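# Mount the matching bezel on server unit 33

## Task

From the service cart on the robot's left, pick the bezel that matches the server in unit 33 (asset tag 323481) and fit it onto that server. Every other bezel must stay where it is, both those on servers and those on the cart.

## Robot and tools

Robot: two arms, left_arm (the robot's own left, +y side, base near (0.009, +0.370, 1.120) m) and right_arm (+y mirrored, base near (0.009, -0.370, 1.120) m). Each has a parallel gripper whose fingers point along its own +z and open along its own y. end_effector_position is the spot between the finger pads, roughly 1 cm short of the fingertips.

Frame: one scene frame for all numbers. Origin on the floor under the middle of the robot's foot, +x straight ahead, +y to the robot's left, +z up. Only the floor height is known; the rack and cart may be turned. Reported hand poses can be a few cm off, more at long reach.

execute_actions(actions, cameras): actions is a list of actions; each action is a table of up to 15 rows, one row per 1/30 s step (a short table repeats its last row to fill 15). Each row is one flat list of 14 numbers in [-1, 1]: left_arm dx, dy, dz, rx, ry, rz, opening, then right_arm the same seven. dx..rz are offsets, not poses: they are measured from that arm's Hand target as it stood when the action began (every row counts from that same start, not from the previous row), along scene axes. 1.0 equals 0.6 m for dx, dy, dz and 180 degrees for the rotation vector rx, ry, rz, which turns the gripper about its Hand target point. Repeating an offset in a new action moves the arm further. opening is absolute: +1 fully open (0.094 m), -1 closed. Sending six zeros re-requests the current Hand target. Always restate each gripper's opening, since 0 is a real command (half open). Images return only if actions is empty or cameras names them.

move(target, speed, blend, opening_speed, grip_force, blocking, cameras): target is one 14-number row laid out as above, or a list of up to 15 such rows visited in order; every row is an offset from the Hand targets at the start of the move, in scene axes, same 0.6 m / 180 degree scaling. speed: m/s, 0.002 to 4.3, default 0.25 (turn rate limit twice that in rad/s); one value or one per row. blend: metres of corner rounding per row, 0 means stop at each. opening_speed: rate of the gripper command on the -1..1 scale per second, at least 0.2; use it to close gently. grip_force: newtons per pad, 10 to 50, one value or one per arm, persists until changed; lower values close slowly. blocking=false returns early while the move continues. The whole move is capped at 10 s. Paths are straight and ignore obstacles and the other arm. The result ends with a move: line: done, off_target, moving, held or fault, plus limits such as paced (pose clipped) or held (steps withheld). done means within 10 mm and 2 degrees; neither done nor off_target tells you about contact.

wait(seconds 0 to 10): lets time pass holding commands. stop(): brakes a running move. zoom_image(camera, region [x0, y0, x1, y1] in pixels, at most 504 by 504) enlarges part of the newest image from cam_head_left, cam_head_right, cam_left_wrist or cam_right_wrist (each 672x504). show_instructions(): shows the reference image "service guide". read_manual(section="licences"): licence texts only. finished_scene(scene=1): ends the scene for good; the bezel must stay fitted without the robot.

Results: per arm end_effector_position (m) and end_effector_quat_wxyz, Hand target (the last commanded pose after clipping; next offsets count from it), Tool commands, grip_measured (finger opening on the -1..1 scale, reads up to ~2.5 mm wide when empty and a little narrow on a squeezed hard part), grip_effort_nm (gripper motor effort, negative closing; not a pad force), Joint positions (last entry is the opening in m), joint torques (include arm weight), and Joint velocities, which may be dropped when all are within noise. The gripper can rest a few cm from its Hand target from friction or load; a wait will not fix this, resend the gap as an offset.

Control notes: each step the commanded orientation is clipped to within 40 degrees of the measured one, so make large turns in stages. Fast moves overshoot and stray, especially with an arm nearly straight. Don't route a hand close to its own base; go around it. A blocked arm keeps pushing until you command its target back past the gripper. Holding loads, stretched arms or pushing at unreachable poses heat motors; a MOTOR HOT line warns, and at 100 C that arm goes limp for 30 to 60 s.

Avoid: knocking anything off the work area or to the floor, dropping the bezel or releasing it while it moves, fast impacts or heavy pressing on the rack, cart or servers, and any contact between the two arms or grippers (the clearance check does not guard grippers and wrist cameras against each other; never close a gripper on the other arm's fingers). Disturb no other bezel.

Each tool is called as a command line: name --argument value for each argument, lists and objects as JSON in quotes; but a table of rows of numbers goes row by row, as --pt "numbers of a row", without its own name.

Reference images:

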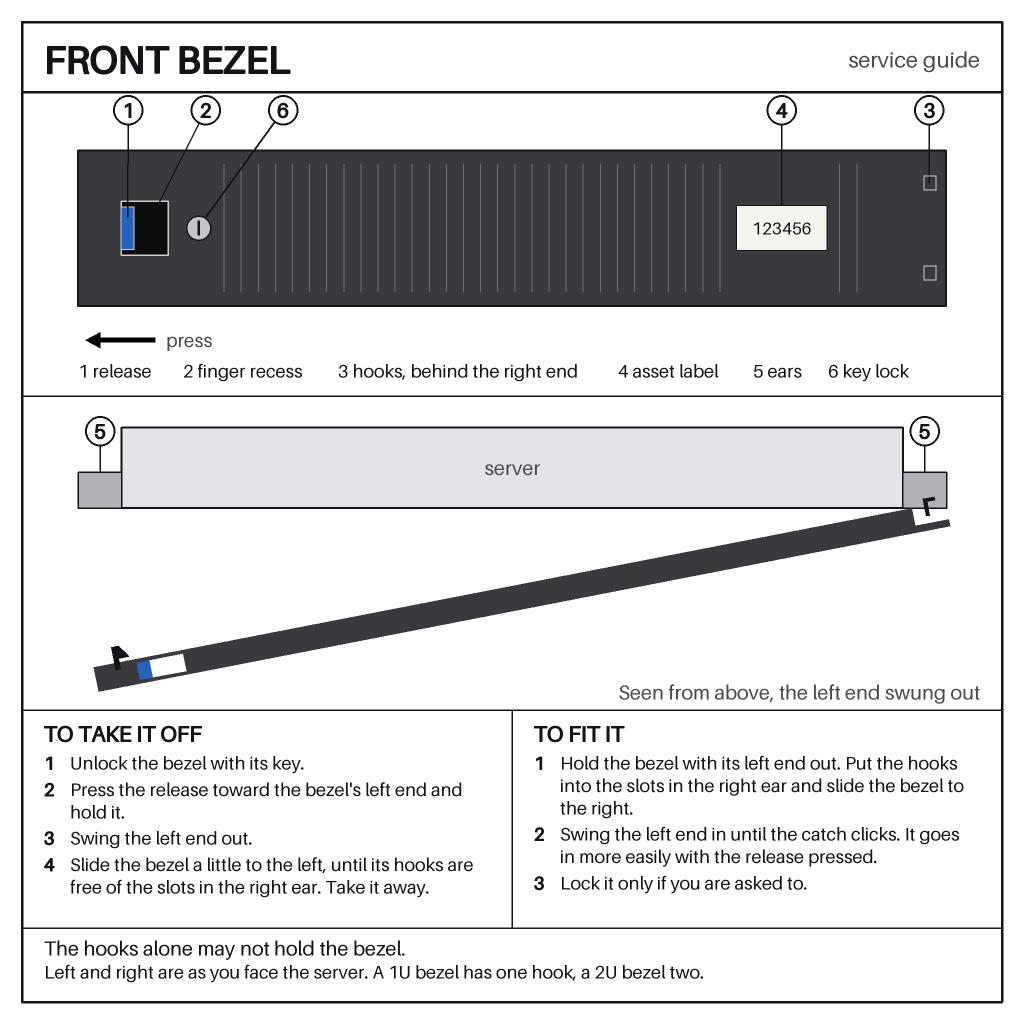

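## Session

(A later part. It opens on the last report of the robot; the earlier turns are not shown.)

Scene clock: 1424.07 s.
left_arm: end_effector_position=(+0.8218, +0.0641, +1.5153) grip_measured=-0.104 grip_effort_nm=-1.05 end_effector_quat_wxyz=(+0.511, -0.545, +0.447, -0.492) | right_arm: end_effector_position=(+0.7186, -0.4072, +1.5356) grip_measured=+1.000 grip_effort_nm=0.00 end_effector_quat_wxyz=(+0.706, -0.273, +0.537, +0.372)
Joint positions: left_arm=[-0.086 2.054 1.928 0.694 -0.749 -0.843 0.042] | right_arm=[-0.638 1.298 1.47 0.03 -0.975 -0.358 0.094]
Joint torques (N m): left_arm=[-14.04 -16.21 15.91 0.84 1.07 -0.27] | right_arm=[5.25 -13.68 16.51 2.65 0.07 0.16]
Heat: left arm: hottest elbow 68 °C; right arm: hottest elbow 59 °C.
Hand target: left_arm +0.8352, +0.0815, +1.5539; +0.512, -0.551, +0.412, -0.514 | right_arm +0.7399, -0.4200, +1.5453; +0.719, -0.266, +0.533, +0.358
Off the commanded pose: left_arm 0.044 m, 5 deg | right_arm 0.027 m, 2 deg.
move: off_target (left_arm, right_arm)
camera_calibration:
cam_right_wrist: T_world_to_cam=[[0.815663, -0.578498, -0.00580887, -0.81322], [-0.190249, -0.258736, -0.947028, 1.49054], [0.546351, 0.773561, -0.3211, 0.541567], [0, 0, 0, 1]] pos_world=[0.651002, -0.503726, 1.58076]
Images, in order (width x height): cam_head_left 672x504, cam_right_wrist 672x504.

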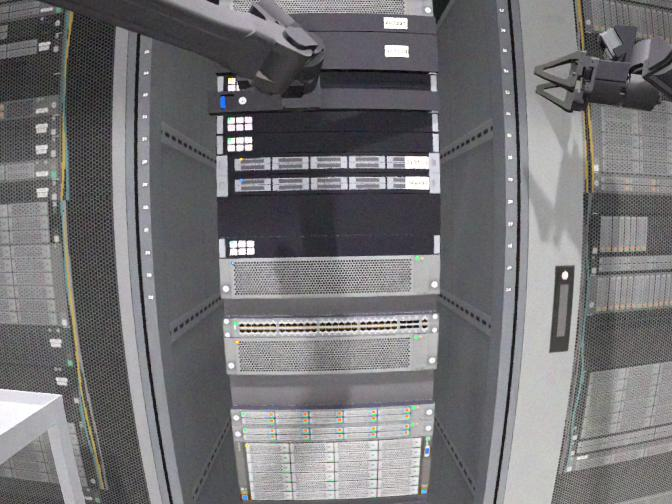

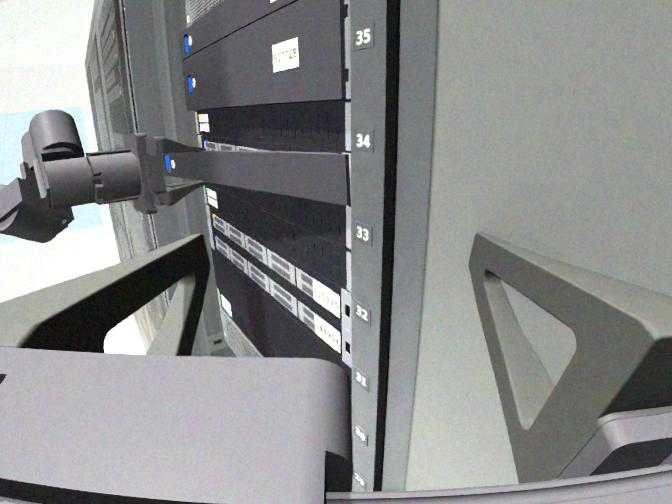

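move --target '[0.053,0.002,0.003,0.003,0,-0.033,-0.2,0,0,0,0,0,0,1]' --speed 0.08 --cameras '["cam_right_wrist","cam_head_left"]'

zoom_image --camera "cam_head_left" --region '[200, 60, 450, 140]'

Scene clock: 1438.87 s.
left_arm: end_effector_position=(+0.8521, +0.0682, +1.5213) grip_measured=-0.104 grip_effort_nm=-1.05 end_effector_quat_wxyz=(+0.486, -0.518, +0.480, -0.515) | right_arm: end_effector_position=(+0.7186, -0.4072, +1.5356) grip_measured=+1.000 grip_effort_nm=0.00 end_effector_quat_wxyz=(+0.706, -0.273, +0.537, +0.372)
Joint positions: left_arm=[-0.047 2.048 2.004 0.498 -0.638 -0.921 0.042] | right_arm=[-0.638 1.298 1.47 0.03 -0.975 -0.358 0.094]
Joint torques (N m): left_arm=[-14.15 -15.44 16.87 1.29 0.91 -0.35] | right_arm=[5.07 -13.63 16.51 2.59 0.07 0.17]
Heat: left arm: hottest elbow 66 °C; right arm: hottest elbow 60 °C.
Hand target: left_arm +0.8670, +0.0826, +1.5557; +0.487, -0.527, +0.443, -0.538 | right_arm +0.7399, -0.4200, +1.5453; +0.719, -0.266, +0.533, +0.358
Off the commanded pose: left_arm 0.040 m, 5 deg | right_arm 0.027 m, 2 deg.
move: off_target (left_arm, right_arm)
camera_calibration:
cam_right_wrist: T_world_to_cam=[[0.815663, -0.578498, -0.00580887, -0.81322], [-0.190249, -0.258736, -0.947028, 1.49054], [0.546351, 0.773561, -0.3211, 0.541567], [0, 0, 0, 1]] pos_world=[0.651002, -0.503726, 1.58076]
Images, in order (width x height): cam_head_left 672x504, cam_right_wrist 672x504.

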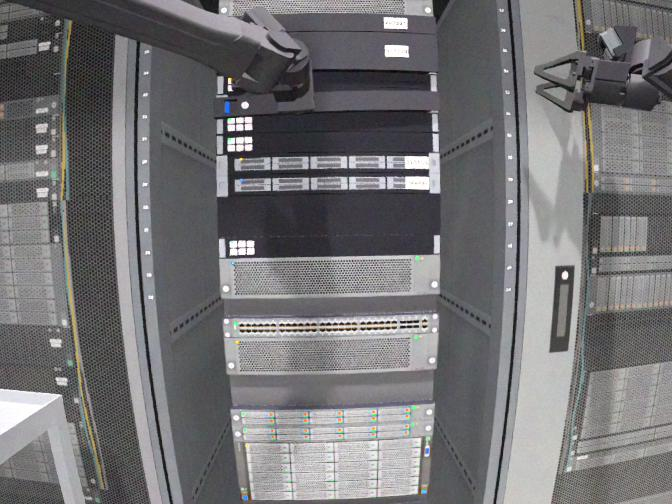

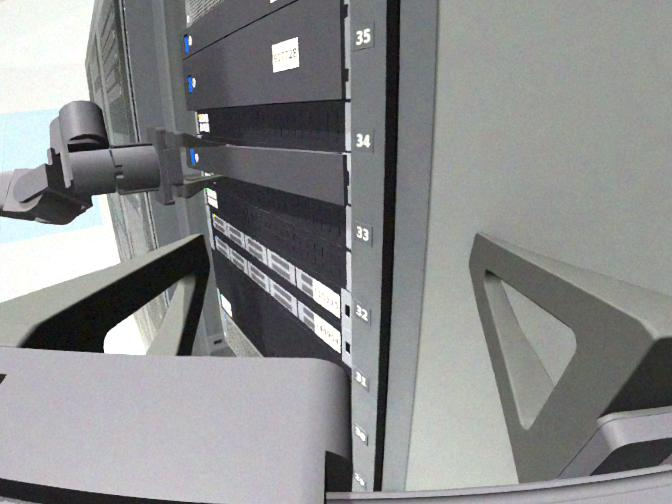

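Scaled by 2.016 from the camera's 672x504 image, which has a finer 960x720 frame.

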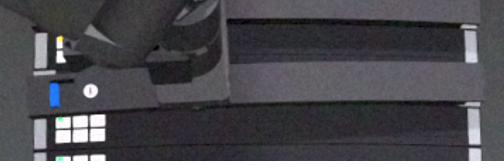

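zoom_image --camera "cam_head_left" --region '[205, 70, 285, 130]'

zoom_image --camera "cam_right_wrist" --region '[180, 100, 360, 220]'

Scaled by 6.300 from the camera's 672x504 image, which has a finer 960x720 frame.

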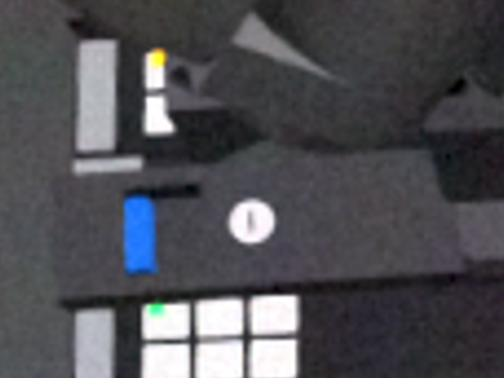

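Scaled by 2.800 from the camera's 672x504 image, which has a finer 960x720 frame.

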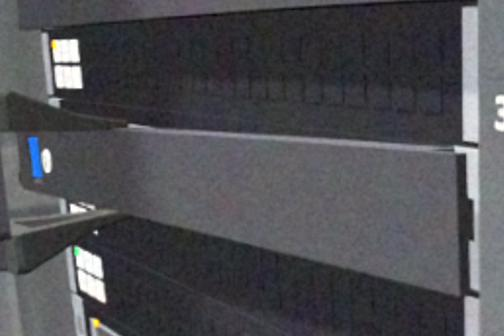

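move --target '[-0.027,0.0,0.0115,0.0075,0,0.017,-0.2,0,0,0,0,0,0,1]' --speed 0.08 --cameras '["cam_right_wrist","cam_head_left"]'

zoom_image --camera "cam_head_left" --region '[205, 70, 285, 130]'

zoom_image --camera "cam_right_wrist" --region '[180, 100, 360, 220]'

Scene clock: 1469.57 s.
left_arm: end_effector_position=(+0.8500, +0.0719, +1.5190) grip_measured=-0.104 grip_effort_nm=-1.05 end_effector_quat_wxyz=(+0.497, -0.529, +0.471, -0.501) | right_arm: end_effector_position=(+0.7186, -0.4072, +1.5356) grip_measured=+1.000 grip_effort_nm=-0.01 end_effector_quat_wxyz=(+0.706, -0.273, +0.537, +0.372)
Joint positions: left_arm=[-0.051 2.057 2.004 0.54 -0.679 -0.892 0.042] | right_arm=[-0.638 1.298 1.47 0.03 -0.975 -0.358 0.094]
Joint torques (N m): left_arm=[-15.97 -16.44 15.01 2.47 0.28 0.1] | right_arm=[5.13 -13.74 16.54 2.65 0.08 0.17]
Heat: left arm: hottest elbow 73 °C; right arm: hottest elbow 60 °C.
Hand target: left_arm +0.8508, +0.0826, +1.5624; +0.507, -0.533, +0.435, -0.519 | right_arm +0.7399, -0.4200, +1.5453; +0.719, -0.266, +0.533, +0.358
Off the commanded pose: left_arm 0.045 m, 5 deg | right_arm 0.027 m, 2 deg.
move: off_target (left_arm, right_arm)
camera_calibration:
cam_right_wrist: T_world_to_cam=[[0.815663, -0.578498, -0.00580887, -0.81322], [-0.190249, -0.258736, -0.947028, 1.49054], [0.546351, 0.773561, -0.3211, 0.541567], [0, 0, 0, 1]] pos_world=[0.651002, -0.503726, 1.58076]
Images, in order (width x height): cam_head_left 672x504, cam_right_wrist 672x504.

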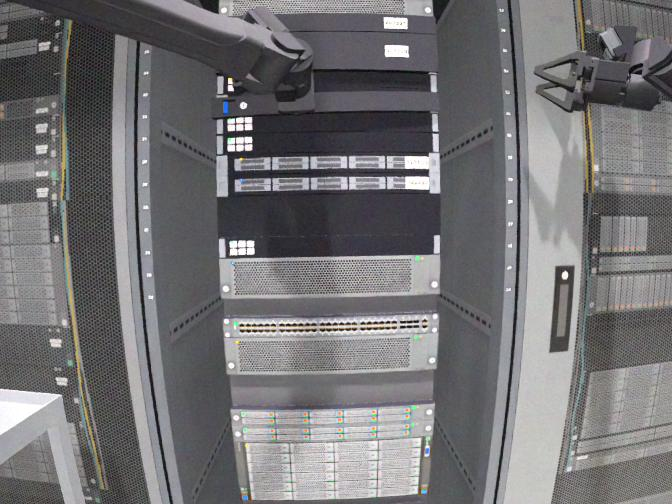

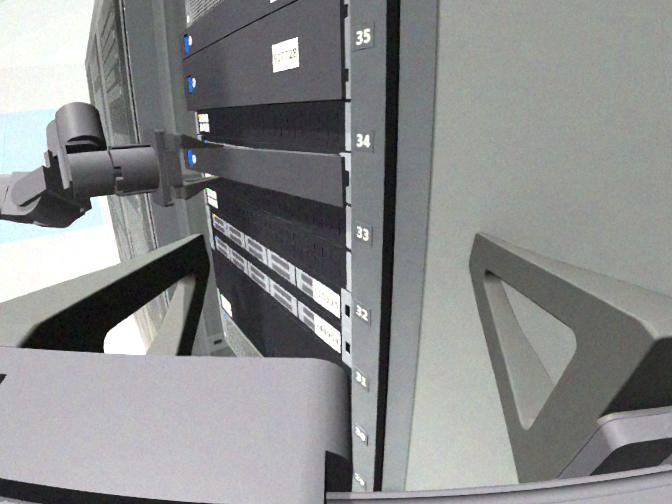

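Scaled by 6.300 from the camera's 672x504 image, which has a finer 960x720 frame.

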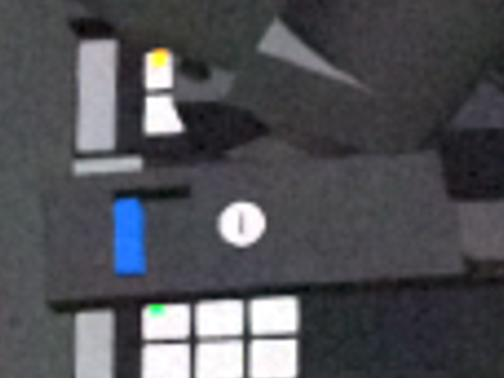

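Scaled by 2.800 from the camera's 672x504 image, which has a finer 960x720 frame.

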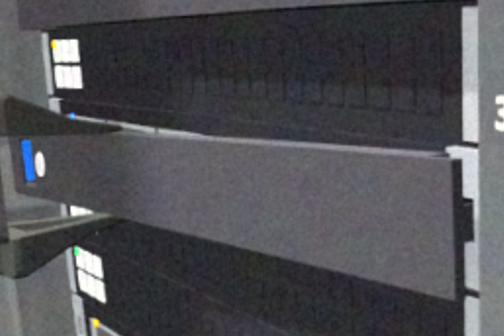

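move --pt "-0.05 -0.004 0.004 0.003 0 0.033 -0.2 0 0 0 0 0 0 1" --pt "0.030 -0.002 0.004 0.003 0 -0.010 -0.2 0 0 0 0 0 0 1" --speed 0.08 --cameras '["cam_right_wrist","cam_head_left"]'

zoom_image --camera "cam_head_left" --region '[205, 70, 285, 130]'

zoom_image --camera "cam_right_wrist" --region '[180, 100, 360, 220]'

Scene clock: 1488.17 s.
left_arm: end_effector_position=(+0.8533, +0.0678, +1.5240) grip_measured=-0.104 grip_effort_nm=-1.05 end_effector_quat_wxyz=(+0.501, -0.523, +0.476, -0.498) | right_arm: end_effector_position=(+0.7186, -0.4072, +1.5356) grip_measured=+1.000 grip_effort_nm=0.00 end_effector_quat_wxyz=(+0.706, -0.273, +0.537, +0.372)
Joint positions: left_arm=[-0.055 2.072 2.039 0.52 -0.679 -0.874 0.042] | right_arm=[-0.638 1.298 1.47 0.03 -0.975 -0.358 0.094]
Joint torques (N m): left_arm=[-14.33 -16.15 17.06 0.5 1.62 -0.31] | right_arm=[5.13 -13.57 16.5 2.66 0.07 0.16]
Heat: left arm: hottest elbow 71 °C; right arm: hottest elbow 60 °C.
Hand target: left_arm +0.8688, +0.0816, +1.5650; +0.502, -0.524, +0.445, -0.525 | right_arm +0.7399, -0.4200, +1.5453; +0.719, -0.266, +0.533, +0.358
Off the commanded pose: left_arm 0.046 m, 5 deg | right_arm 0.027 m, 2 deg.
move: off_target (left_arm, right_arm)
camera_calibration:
cam_right_wrist: T_world_to_cam=[[0.815663, -0.578498, -0.00580887, -0.81322], [-0.190249, -0.258736, -0.947028, 1.49054], [0.546351, 0.773561, -0.3211, 0.541567], [0, 0, 0, 1]] pos_world=[0.651002, -0.503726, 1.58076]
Images, in order (width x height): cam_head_left 672x504, cam_right_wrist 672x504.

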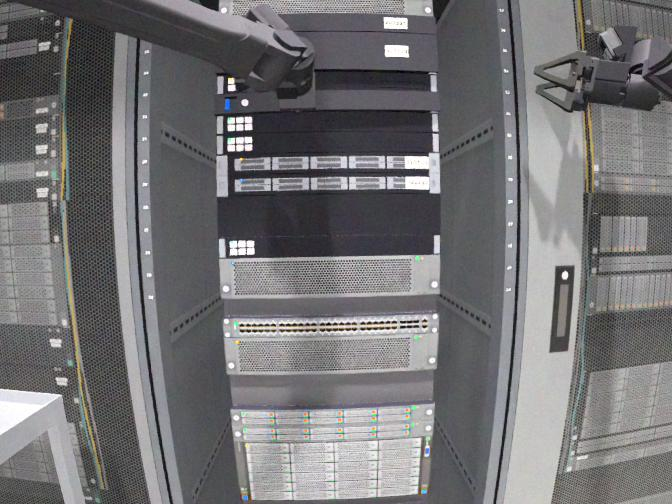

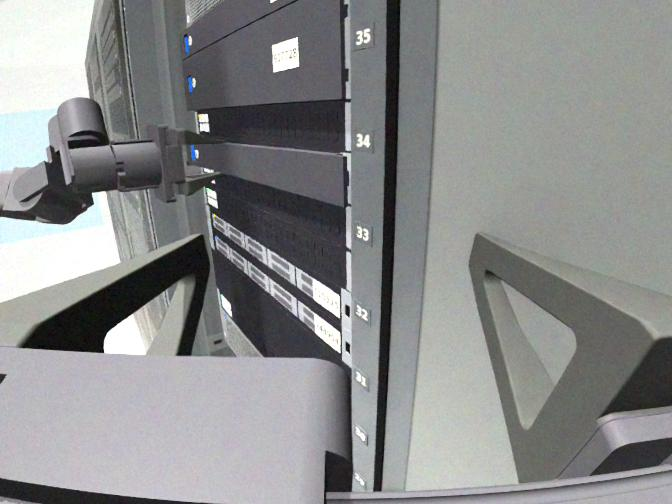

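Scaled by 6.300 from the camera's 672x504 image, which has a finer 960x720 frame.

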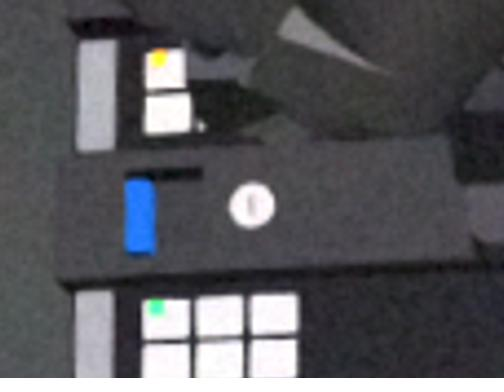

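Scaled by 2.800 from the camera's 672x504 image, which has a finer 960x720 frame.

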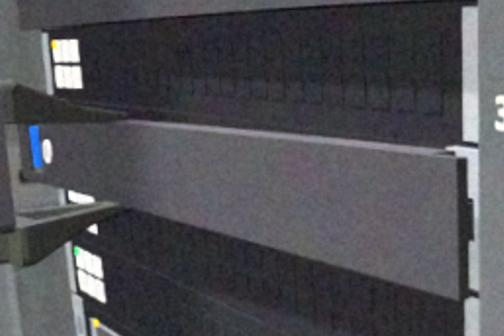

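move --target '[0.017,0.0,0.005,0.003,0,-0.013,-0.2,0,0,0,0,0,0,1]' --speed 0.08 --cameras '["cam_right_wrist","cam_head_left"]'

zoom_image --camera "cam_head_left" --region '[205, 70, 285, 130]'

zoom_image --camera "cam_right_wrist" --region '[180, 100, 360, 220]'

Scene clock: 1515.13 s.
left_arm: end_effector_position=(+0.8535, +0.0675, +1.5250) grip_measured=-0.104 grip_effort_nm=-1.05 end_effector_quat_wxyz=(+0.490, -0.522, +0.490, -0.498) | right_arm: end_effector_position=(+0.7186, -0.4072, +1.5356) grip_measured=+1.000 grip_effort_nm=0.00 end_effector_quat_wxyz=(+0.706, -0.273, +0.537, +0.372)
Joint positions: left_arm=[-0.055 2.058 2.039 0.461 -0.675 -0.898 0.042] | right_arm=[-0.638 1.298 1.47 0.03 -0.975 -0.358 0.094]
Joint torques (N m): left_arm=[-13.27 -15.56 18.4 0.46 2.87 -0.23] | right_arm=[5.25 -13.33 16.47 2.61 0.08 0.15]
Heat: left arm: hottest elbow 69 °C; right arm: hottest elbow 61 °C.
Hand target: left_arm +0.8790, +0.0814, +1.5679; +0.493, -0.512, +0.458, -0.533 | right_arm +0.7399, -0.4200, +1.5453; +0.719, -0.266, +0.533, +0.358
Off the commanded pose: left_arm 0.052 m, 6 deg | right_arm 0.027 m, 2 deg.
move: off_target (left_arm, right_arm)
camera_calibration:
cam_right_wrist: T_world_to_cam=[[0.815663, -0.578498, -0.00580887, -0.81322], [-0.190249, -0.258736, -0.947028, 1.49054], [0.546351, 0.773561, -0.3211, 0.541567], [0, 0, 0, 1]] pos_world=[0.651002, -0.503726, 1.58076]
Images, in order (width x height): cam_head_left 672x504, cam_right_wrist 672x504.

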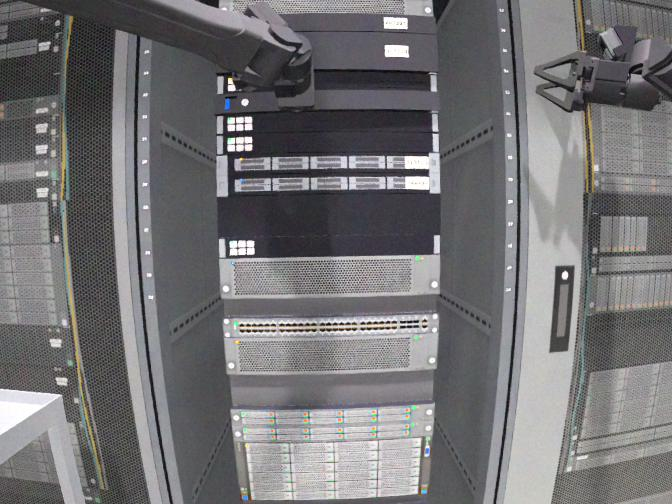

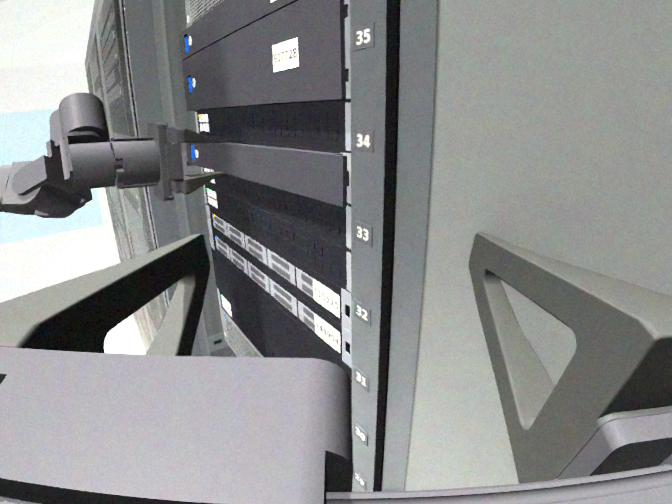

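Scaled by 6.300 from the camera's 672x504 image, which has a finer 960x720 frame.

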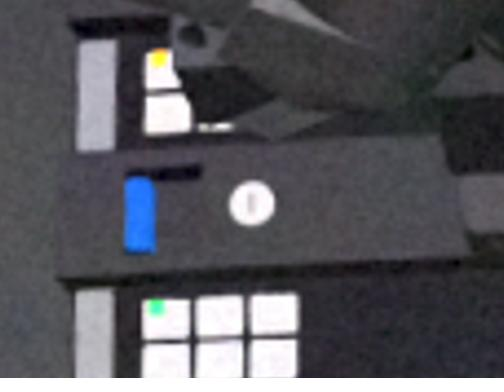

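Scaled by 2.800 from the camera's 672x504 image, which has a finer 960x720 frame.

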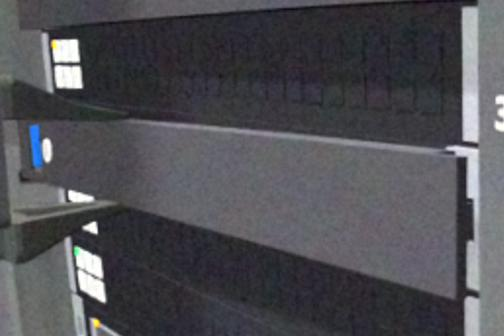

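zoom_image --camera "cam_head_left" --region '[380, 10, 450, 120]'

zoom_image --camera "cam_head_left" --region '[205, 10, 275, 120]'

Scaled by 4.582 from the camera's 672x504 image, which has a finer 960x720 frame.

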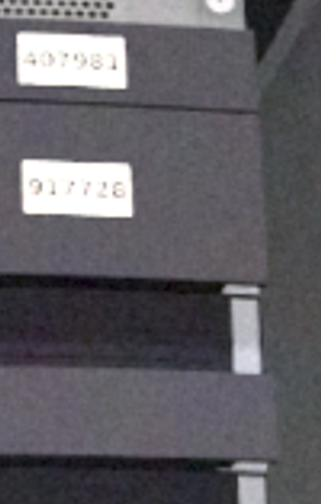

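Scaled by 4.582 from the camera's 672x504 image, which has a finer 960x720 frame.

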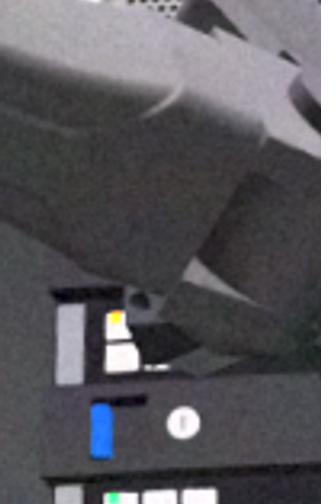

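zoom_image --camera "cam_right_wrist" --region '[310, 40, 370, 210]'

Scaled by 2.965 from the camera's 672x504 image, which has a finer 960x720 frame.

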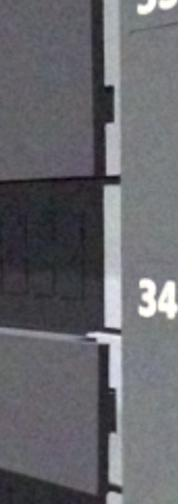

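move --target '[0.02,0.003,0.010,0.003,0,-0.015,-0.2,0,0,0,0,0,0,1]' --speed 0.1 --cameras '["cam_right_wrist","cam_head_left"]'

zoom_image --camera "cam_head_left" --region '[205, 70, 285, 130]'

zoom_image --camera "cam_right_wrist" --region '[180, 40, 360, 220]'

Scene clock: 1584.90 s.
left_arm: end_effector_position=(+0.8545, +0.0679, +1.5265) grip_measured=-0.104 grip_effort_nm=-1.05 end_effector_quat_wxyz=(+0.476, -0.518, +0.505, -0.501) | right_arm: end_effector_position=(+0.7186, -0.4072, +1.5356) grip_measured=+1.000 grip_effort_nm=0.00 end_effector_quat_wxyz=(+0.706, -0.273, +0.537, +0.372)
Joint positions: left_arm=[-0.052 2.04 2.039 0.391 -0.657 -0.928 0.042] | right_arm=[-0.638 1.298 1.47 0.03 -0.975 -0.358 0.094]
Joint torques (N m): left_arm=[-12.22 -14.97 20.21 0.49 3.85 -0.11] | right_arm=[5.36 -13.45 16.51 2.62 0.06 0.16]
Heat: left arm: hottest elbow 74 °C; right arm: hottest elbow 61 °C.
Hand target: left_arm +0.8910, +0.0833, +1.5739; -0.483, +0.499, -0.473, +0.543 | right_arm +0.7399, -0.4200, +1.5453; +0.719, -0.266, +0.533, +0.358
Off the commanded pose: left_arm 0.062 m, 6 deg | right_arm 0.027 m, 2 deg.
move: off_target (left_arm, right_arm)
camera_calibration:
cam_right_wrist: T_world_to_cam=[[0.815663, -0.578498, -0.00580887, -0.81322], [-0.190249, -0.258736, -0.947028, 1.49054], [0.546351, 0.773561, -0.3211, 0.541567], [0, 0, 0, 1]] pos_world=[0.651002, -0.503726, 1.58076]
Images, in order (width x height): cam_head_left 672x504, cam_right_wrist 672x504.

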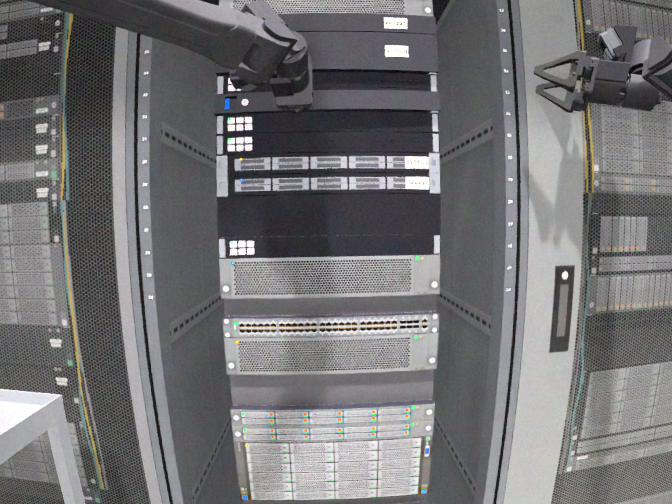

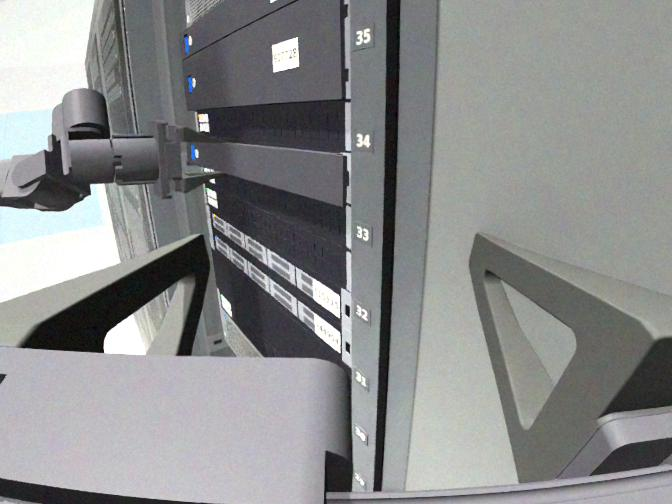

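Scaled by 6.300 from the camera's 672x504 image, which has a finer 960x720 frame.

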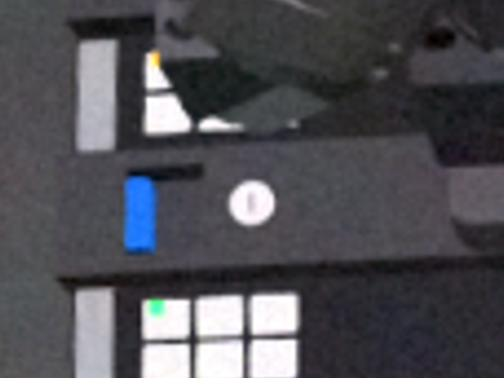

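Scaled by 2.800 from the camera's 672x504 image, which has a finer 960x720 frame.

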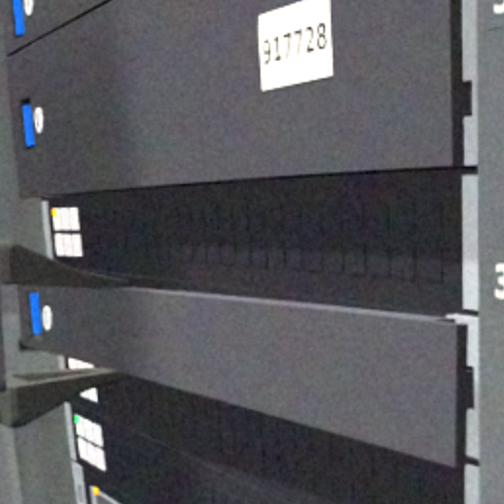

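move --target '[0.035,0.0,0.0,0,0,0.006,-0.2,0,0,0,0,0,0,1]' --speed 0.15 --cameras '["cam_right_wrist","cam_head_left"]'

zoom_image --camera "cam_right_wrist" --region '[180, 40, 360, 220]'

Scene clock: 1609.37 s.
left_arm: end_effector_position=(+0.8553, +0.0686, +1.5263) grip_measured=-0.104 grip_effort_nm=-1.05 end_effector_quat_wxyz=(+0.474, -0.518, +0.508, -0.499) | right_arm: end_effector_position=(+0.7186, -0.4072, +1.5356) grip_measured=+1.000 grip_effort_nm=0.00 end_effector_quat_wxyz=(+0.706, -0.273, +0.537, +0.372)
Joint positions: left_arm=[-0.051 2.039 2.042 0.378 -0.657 -0.931 0.042] | right_arm=[-0.638 1.298 1.47 0.03 -0.975 -0.358 0.094]
Joint torques (N m): left_arm=[-11.05 -12.57 24.69 0.58 3.8 -0.02] | right_arm=[5.01 -13.57 16.5 2.65 0.08 0.16]
Heat: left arm: hottest wrist yaw 84 °C; right arm: hottest elbow 62 °C.
Hand target: left_arm +0.9121, +0.0833, +1.5738; -0.488, +0.503, -0.468, +0.538 | right_arm +0.7399, -0.4200, +1.5453; +0.719, -0.266, +0.533, +0.358
Off the commanded pose: left_arm 0.076 m, 7 deg | right_arm 0.027 m, 2 deg.
move: off_target (left_arm, right_arm)
camera_calibration:
cam_right_wrist: T_world_to_cam=[[0.815663, -0.578498, -0.00580887, -0.81322], [-0.190249, -0.258736, -0.947028, 1.49054], [0.546351, 0.773561, -0.3211, 0.541567], [0, 0, 0, 1]] pos_world=[0.651002, -0.503726, 1.58076]
Images, in order (width x height): cam_head_left 672x504, cam_right_wrist 672x504.

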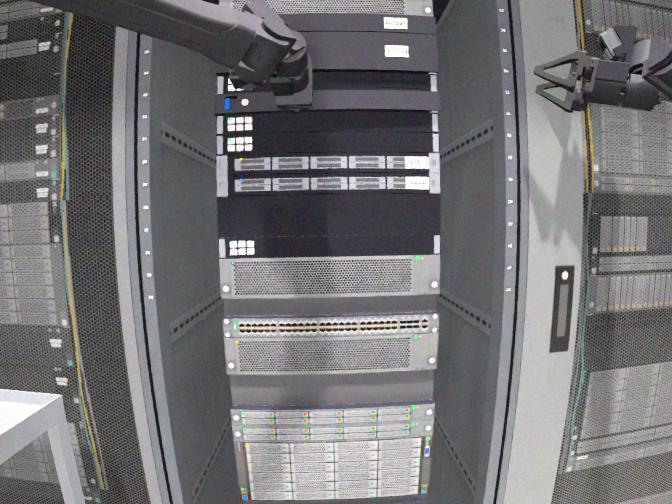

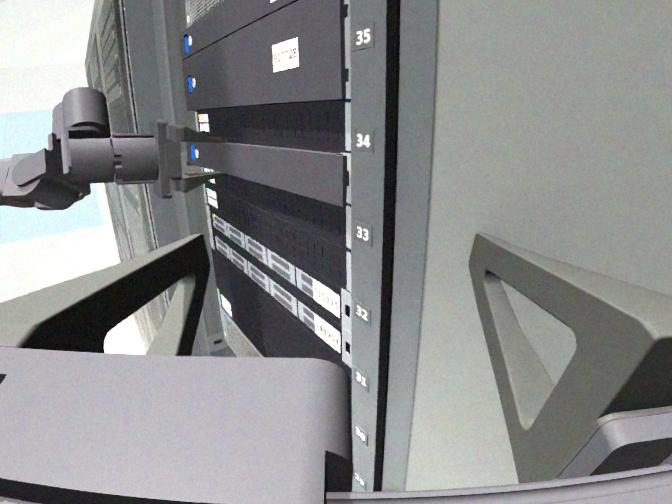

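Scaled by 2.800 from the camera's 672x504 image, which has a finer 960x720 frame.

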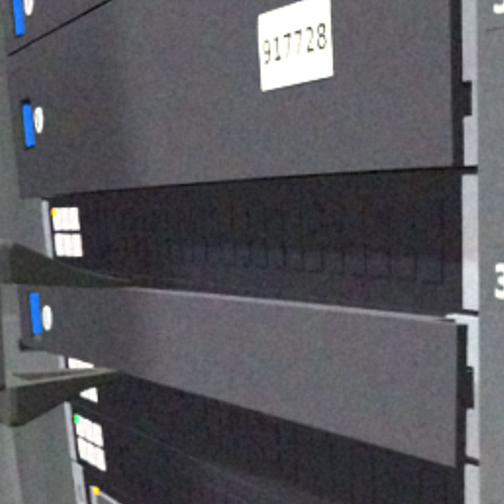

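move --target '[-0.06,0.0,0.0,0,0,0.017,-0.2,0,0,0,0,0,0,1]' --speed 0.15

Scene clock: 1613.27 s.
left_arm: end_effector_position=(+0.8547, +0.0698, +1.5259) grip_measured=-0.104 grip_effort_nm=-1.05 end_effector_quat_wxyz=(+0.486, -0.522, +0.495, -0.495) | right_arm: end_effector_position=(+0.7186, -0.4072, +1.5356) grip_measured=+1.000 grip_effort_nm=-0.01 end_effector_quat_wxyz=(+0.706, -0.273, +0.537, +0.372)
Joint positions: left_arm=[-0.053 2.051 2.042 0.434 -0.675 -0.904 0.042] | right_arm=[-0.638 1.298 1.47 0.03 -0.975 -0.358 0.094]
Joint torques (N m): left_arm=[-14.21 -14.68 18.92 2.21 1.93 0.14] | right_arm=[5.3 -13.57 16.49 2.61 0.08 0.17]
Heat: left arm: hottest wrist yaw 85 °C; right arm: hottest elbow 62 °C. Fold the left arm in close to its base, or ease its load, before you think long.
Hand target: left_arm +0.8760, +0.0833, +1.5738; +0.502, -0.516, +0.455, -0.525 | right_arm +0.7399, -0.4200, +1.5453; +0.719, -0.266, +0.533, +0.358
Off the commanded pose: left_arm 0.054 m, 6 deg | right_arm 0.027 m, 2 deg.
MOTOR HOT: joint 5 (wrist yaw) of the left arm reports 85 °C; the controller stops that arm at 100 °C. To cool a motor, set the load down, stop pushing, or move to a pose that needs little force.
move: off_target (left_arm, right_arm)

move --target '[-0.012,0.0,-0.003,0,0,0.012,-0.2,0,0,0,0,0,0,1]' --speed 0.15

Scene clock: 1618.37 s.
left_arm: end_effector_position=(+0.8542, +0.0694, +1.5248) grip_measured=-0.104 grip_effort_nm=-1.05 end_effector_quat_wxyz=(+0.497, -0.523, +0.485, -0.493) | right_arm: end_effector_position=(+0.7186, -0.4072, +1.5356) grip_measured=+1.000 grip_effort_nm=0.00 end_effector_quat_wxyz=(+0.706, -0.273, +0.537, +0.372)
Joint positions: left_arm=[-0.054 2.064 2.042 0.484 -0.683 -0.879 0.042] | right_arm=[-0.638 1.298 1.47 0.03 -0.975 -0.358 0.094]
Joint torques (N m): left_arm=[-14.92 -15.21 18.33 2.17 0.98 0.15] | right_arm=[5.3 -13.33 16.49 2.56 0.07 0.17]
Heat: left arm: hottest elbow 83 °C; right arm: hottest elbow 62 °C.
Hand target: left_arm +0.8688, +0.0833, +1.5720; +0.512, -0.524, +0.445, -0.515 | right_arm +0.7399, -0.4200, +1.5453; +0.719, -0.266, +0.533, +0.358
Off the commanded pose: left_arm 0.051 m, 6 deg | right_arm 0.027 m, 2 deg.
MOTOR HOT: cleared for the motors of the left arm.
move: off_target (left_arm, right_arm)

move --pt "0 0 0 0 0 0 -0.2 -0.2 0.2 0.02 0.208 0.145 -0.078 0" --pt "0 0 0 0 0 0 -0.2 -0.05 0.5 0.025 0.416 0.290 -0.157 0" --speed 0.25 --blend 0.05 --cameras '["cam_right_wrist","cam_head_left"]'

Scene clock: 1654.33 s.
left_arm: end_effector_position=(+0.8542, +0.0694, +1.5248) grip_measured=-0.104 grip_effort_nm=-1.05 end_effector_quat_wxyz=(+0.497, -0.523, +0.485, -0.494) | right_arm: end_effector_position=(+0.7037, -0.1257, +1.5454) grip_measured=+0.002 grip_effort_nm=-0.11 end_effector_quat_wxyz=(+0.505, +0.493, +0.513, +0.489)
Joint positions: left_arm=[-0.054 2.064 2.042 0.485 -0.683 -0.879 0.042] | right_arm=[0.165 1.658 1.422 0.706 0.744 0.766 0.047]
Joint torques (N m): left_arm=[-15.03 -15.27 18.29 2.13 0.97 0.15] | right_arm=[10.99 -12.69 14.23 0.92 -0.36 0.04]
Heat: left arm: hottest elbow 85 °C; right arm: hottest elbow 61 °C. Fold the left arm in close to its base, or ease its load, before you think long.
Hand target: left_arm +0.8688, +0.0834, +1.5720; +0.512, -0.524, +0.445, -0.515 | right_arm +0.7100, -0.1200, +1.5601; +0.500, +0.500, +0.500, +0.500
Off the commanded pose: left_arm 0.051 m, 6 deg | right_arm 0.017 m, 2 deg.
MOTOR HOT: joint 3 (elbow) of the left arm reports 85 °C; the controller stops that arm at 100 °C. To cool a motor, set the load down, stop pushing, or move to a pose that needs little force.
move: off_target (left_arm, right_arm)
camera_calibration:
cam_right_wrist: T_world_to_cam=[[-0.0133154, -0.0452065, -0.998889, 1.54692], [-0.57203, 0.819703, -0.0294718, 0.55606], [0.820125, 0.571002, -0.0367742, -0.322342], [0, 0, 0, 1]] pos_world=[0.603042, -0.201815, 1.54974]
Images, in order (width x height): cam_head_left 672x504, cam_right_wrist 672x504.

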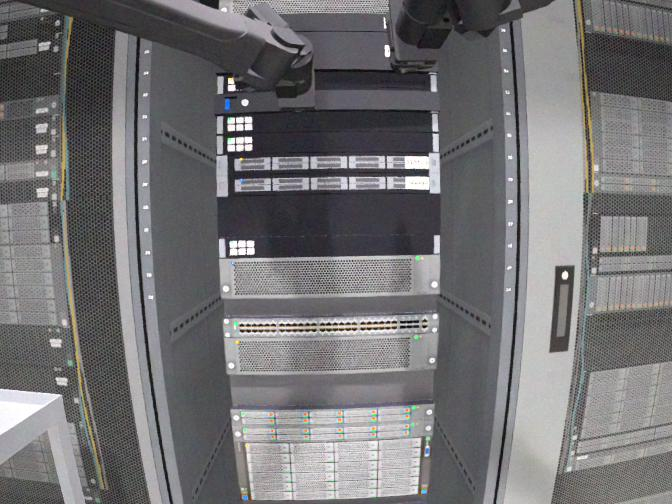

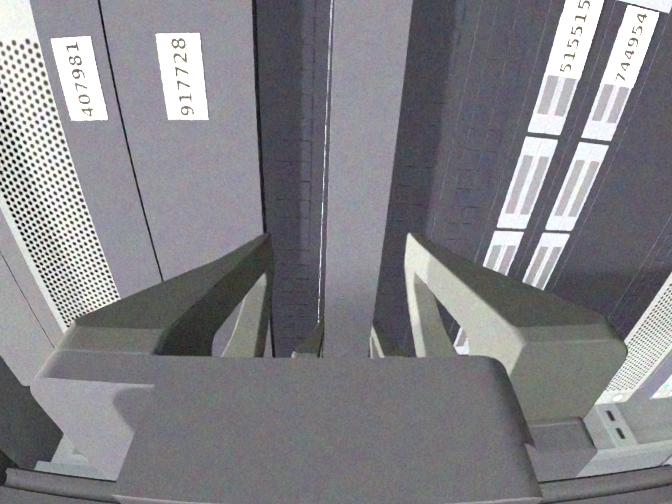

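move --target '[-0.02,0.0,-0.004,0,0,0.003,-0.2,0.185,0,-0.02,0,0,0,0.45]' --speed 0.2 --cameras '["cam_right_wrist"]'

Scene clock: 1675.67 s.
left_arm: end_effector_position=(+0.8539, +0.0700, +1.5256) grip_measured=-0.104 grip_effort_nm=-1.05 end_effector_quat_wxyz=(+0.503, -0.523, +0.480, -0.494) | right_arm: end_effector_position=(+0.8090, -0.1198, +1.5437) grip_measured=+0.448 grip_effort_nm=0.10 end_effector_quat_wxyz=(+0.501, +0.492, +0.511, +0.495)
Joint positions: left_arm=[-0.054 2.069 2.042 0.509 -0.683 -0.867 0.042] | right_arm=[0.055 1.839 1.761 0.507 0.636 0.84 0.068]
Joint torques (N m): left_arm=[-15.74 -16.38 15.28 2.55 0.52 0.13] | right_arm=[11.28 -15.56 14.54 0.83 -0.5 0.1]
Heat: left arm: hottest elbow 85 °C; right arm: hottest elbow 58 °C. Fold the left arm in close to its base, or ease its load, before you think long.
Hand target: left_arm +0.8568, +0.0834, +1.5697; +0.515, -0.526, +0.442, -0.513 | right_arm +0.8210, -0.1201, +1.5482; +0.500, +0.500, +0.500, +0.500
Off the commanded pose: left_arm 0.046 m, 5 deg | right_arm 0.013 m, 2 deg.
MOTOR HOT: still on. Joint 3 (elbow) of the left arm reports 85 °C.
move: off_target (left_arm, right_arm)
camera_calibration:
cam_right_wrist: T_world_to_cam=[[-0.00816617, -0.0344538, -0.999373, 1.54478], [-0.578491, 0.815354, -0.0233827, 0.60674], [0.815648, 0.577937, -0.0265896, -0.423501], [0, 0, 0, 1]] pos_world=[0.709036, -0.196728, 1.54674]
Images, in order (width x height): cam_right_wrist 672x504.

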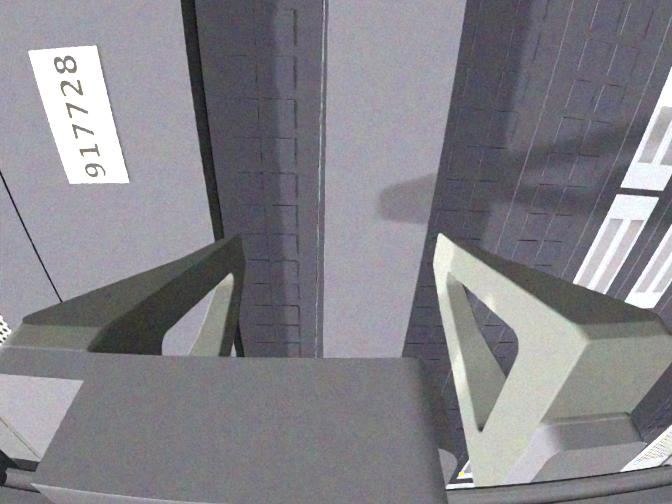

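move --target '[0,0,0,0,0,0,-0.2,0.02,0,-0.03,0,0,0,0.45]' --speed 0.1 --cameras '["cam_right_wrist"]'

Scene clock: 1684.10 s.
left_arm: end_effector_position=(+0.8539, +0.0700, +1.5256) grip_measured=-0.104 grip_effort_nm=-1.05 end_effector_quat_wxyz=(+0.503, -0.523, +0.480, -0.494) | right_arm: end_effector_position=(+0.8185, -0.1137, +1.5249) grip_measured=+0.448 grip_effort_nm=0.10 end_effector_quat_wxyz=(+0.498, +0.490, +0.516, +0.495)
Joint positions: left_arm=[-0.054 2.069 2.042 0.509 -0.683 -0.867 0.042] | right_arm=[0.036 1.866 1.769 0.506 0.613 0.853 0.068]
Joint torques (N m): left_arm=[-15.79 -16.5 15.23 2.56 0.52 0.12] | right_arm=[10.93 -16.15 14.54 1.46 -0.49 0.08]
Heat: left arm: hottest elbow 83 °C; right arm: hottest elbow 58 °C. Fold the left arm in close to its base, or ease its load, before you think long.
Hand target: left_arm +0.8568, +0.0834, +1.5697; +0.515, -0.526, +0.442, -0.513 | right_arm +0.8329, -0.1200, +1.5303; +0.500, +0.500, +0.500, +0.500
Off the commanded pose: left_arm 0.046 m, 5 deg | right_arm 0.017 m, 2 deg.
MOTOR HOT: still on. Joint 3 (elbow) of the left arm reports 83 °C.
move: off_target (left_arm, right_arm)
camera_calibration:
cam_right_wrist: T_world_to_cam=[[-0.0134272, -0.0391804, -0.999142, 1.52967], [-0.58755, 0.808837, -0.0238218, 0.614288], [0.809077, 0.586726, -0.0338809, -0.417722], [0, 0, 0, 1]] pos_world=[0.719433, -0.191838, 1.52884]
Images, in order (width x height): cam_right_wrist 672x504.

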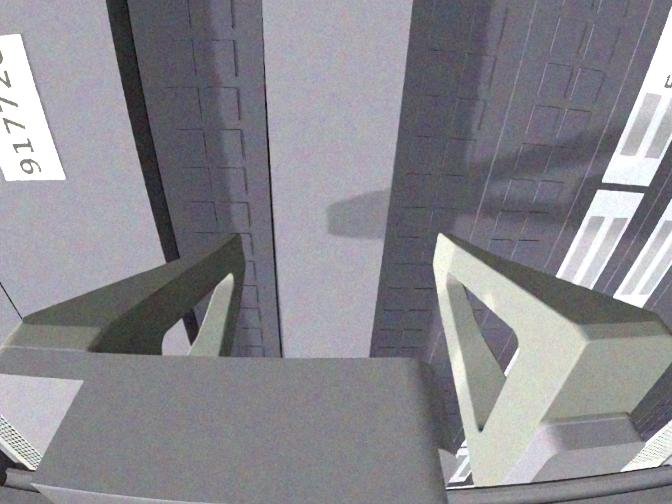

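move --target '[0,0,0,0,0,0,-0.2,0.037,0,0.005,0,0,0,0.45]' --speed 0.08 --cameras '["cam_right_wrist"]'

Scene clock: 1696.57 s.
left_arm: end_effector_position=(+0.8539, +0.0700, +1.5256) grip_measured=-0.104 grip_effort_nm=-1.05 end_effector_quat_wxyz=(+0.503, -0.523, +0.480, -0.494) | right_arm: end_effector_position=(+0.8404, -0.1147, +1.5314) grip_measured=+0.448 grip_effort_nm=0.10 end_effector_quat_wxyz=(+0.499, +0.491, +0.512, +0.498)
Joint positions: left_arm=[-0.054 2.069 2.042 0.509 -0.683 -0.867 0.042] | right_arm=[0.02 1.91 1.864 0.46 0.598 0.862 0.068]
Joint torques (N m): left_arm=[-15.79 -16.56 15.27 2.55 0.53 0.14] | right_arm=[11.22 -16.85 14.56 0.99 -0.48 0.04]
Heat: left arm: hottest elbow 80 °C; right arm: hottest elbow 59 °C.
Hand target: left_arm +0.8568, +0.0834, +1.5697; +0.515, -0.526, +0.442, -0.513 | right_arm +0.8551, -0.1198, +1.5332; +0.500, +0.500, +0.500, +0.500
Off the commanded pose: left_arm 0.046 m, 5 deg | right_arm 0.016 m, 2 deg.
MOTOR HOT: cleared for the motors of the left arm.
move: off_target (left_arm, right_arm)
camera_calibration:
cam_right_wrist: T_world_to_cam=[[-0.00680456, -0.032673, -0.999443, 1.53213], [-0.584099, 0.811369, -0.0225479, 0.623508], [0.811654, 0.58362, -0.0246053, -0.451321], [0, 0, 0, 1]] pos_world=[0.740932, -0.192436, 1.53423]
Images, in order (width x height): cam_right_wrist 672x504.

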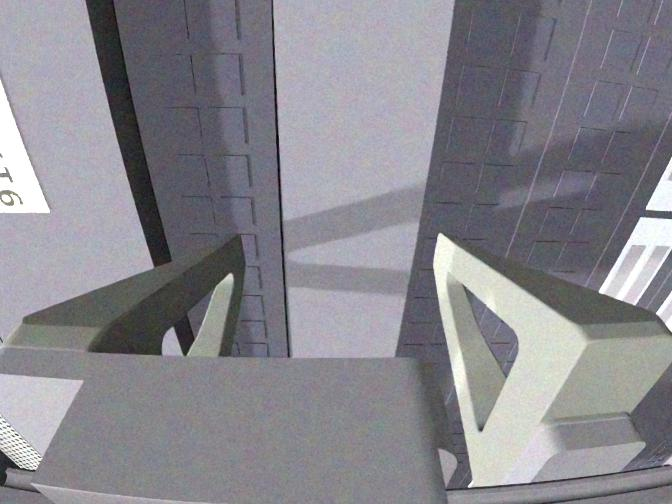

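move --pt "0 0 0 0 0 0 -0.2 -0.04 0 -0.012 0 0 0 0.45" --pt "0 0 0 0 0 0 -0.2 0.009 0 -0.0055 0 0 0 0.45" --speed 0.1 --cameras '["cam_right_wrist"]'

Scene clock: 1706.77 s.
left_arm: end_effector_position=(+0.8537, +0.0696, +1.5255) grip_measured=-0.104 grip_effort_nm=-1.05 end_effector_quat_wxyz=(+0.503, -0.523, +0.480, -0.494) | right_arm: end_effector_position=(+0.8349, -0.1057, +1.5152) grip_measured=+0.448 grip_effort_nm=0.09 end_effector_quat_wxyz=(+0.492, +0.490, +0.521, +0.497)
Joint positions: left_arm=[-0.055 2.069 2.042 0.509 -0.684 -0.866 0.042] | right_arm=[0.02 1.91 1.829 0.468 0.596 0.874 0.068]
Joint torques (N m): left_arm=[-15.79 -16.38 15.27 2.55 0.53 0.14] | right_arm=[10.7 -16.32 17.8 0.81 -0.68 0.01]
Heat: left arm: hottest elbow 79 °C; right arm: hottest elbow 58 °C.
Hand target: left_arm +0.8567, +0.0831, +1.5697; +0.514, -0.526, +0.442, -0.513 | right_arm +0.8605, -0.1199, +1.5299; +0.500, +0.500, +0.500, +0.500
Off the commanded pose: left_arm 0.046 m, 5 deg | right_arm 0.033 m, 3 deg.
move: off_target (left_arm, right_arm)
camera_calibration:
cam_right_wrist: T_world_to_cam=[[-0.0228326, -0.036719, -0.999065, 1.52857], [-0.596897, 0.802161, -0.0158407, 0.61217], [0.801993, 0.595977, -0.0402329, -0.419614], [0, 0, 0, 1]] pos_world=[0.736831, -0.184851, 1.51995]
Images, in order (width x height): cam_right_wrist 672x504.

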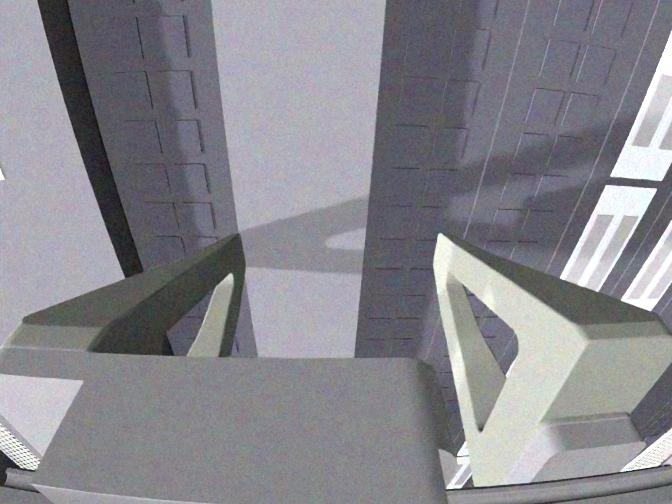

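move --pt "0 0 0 0 0 0 -0.2 -0.06 0 0.012 0 0 0 0.45" --pt "0 0 0 0 0 0 -0.2 -0.02 0 0.002 0 0 0 0.45" --speed 0.1 --cameras '["cam_right_wrist"]'

Scene clock: 1715.43 s.
left_arm: end_effector_position=(+0.8537, +0.0696, +1.5255) grip_measured=-0.104 grip_effort_nm=-1.05 end_effector_quat_wxyz=(+0.503, -0.523, +0.480, -0.494) | right_arm: end_effector_position=(+0.8345, -0.1132, +1.5263) grip_measured=+0.448 grip_effort_nm=0.10 end_effector_quat_wxyz=(+0.496, +0.494, +0.510, +0.500)
Joint positions: left_arm=[-0.055 2.069 2.042 0.509 -0.684 -0.866 0.042] | right_arm=[0.023 1.901 1.834 0.479 0.602 0.874 0.068]
Joint torques (N m): left_arm=[-15.97 -16.38 15.24 2.54 0.52 0.13] | right_arm=[11.11 -16.62 14.61 1.09 -0.49 -0.08]
Heat: left arm: hottest elbow 78 °C; right arm: hottest elbow 60 °C.
Hand target: left_arm +0.8567, +0.0831, +1.5697; +0.514, -0.526, +0.442, -0.513 | right_arm +0.8486, -0.1200, +1.5311; +0.500, +0.500, +0.500, +0.500
Off the commanded pose: left_arm 0.046 m, 5 deg | right_arm 0.016 m, 1 deg.
move: off_target (left_arm, right_arm)
camera_calibration:
cam_right_wrist: T_world_to_cam=[[-0.00982381, -0.0204585, -0.999742, 1.53136], [-0.584475, 0.811339, -0.0108598, 0.601264], [0.811353, 0.584217, -0.0199279, -0.454385], [0, 0, 0, 1]] pos_world=[0.735133, -0.19104, 1.52844]
Images, in order (width x height): cam_right_wrist 672x504.

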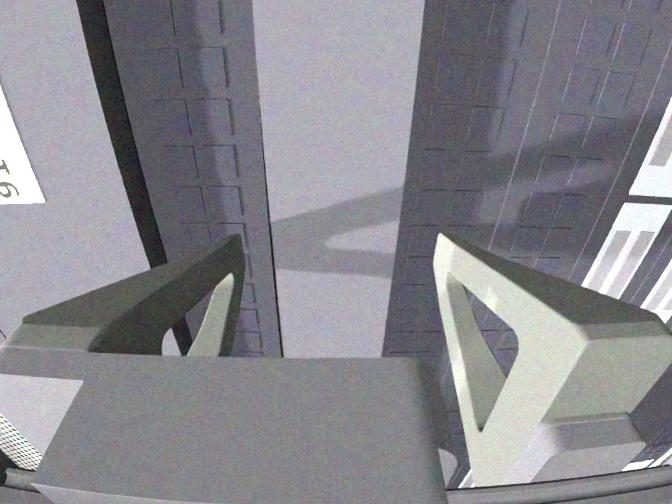

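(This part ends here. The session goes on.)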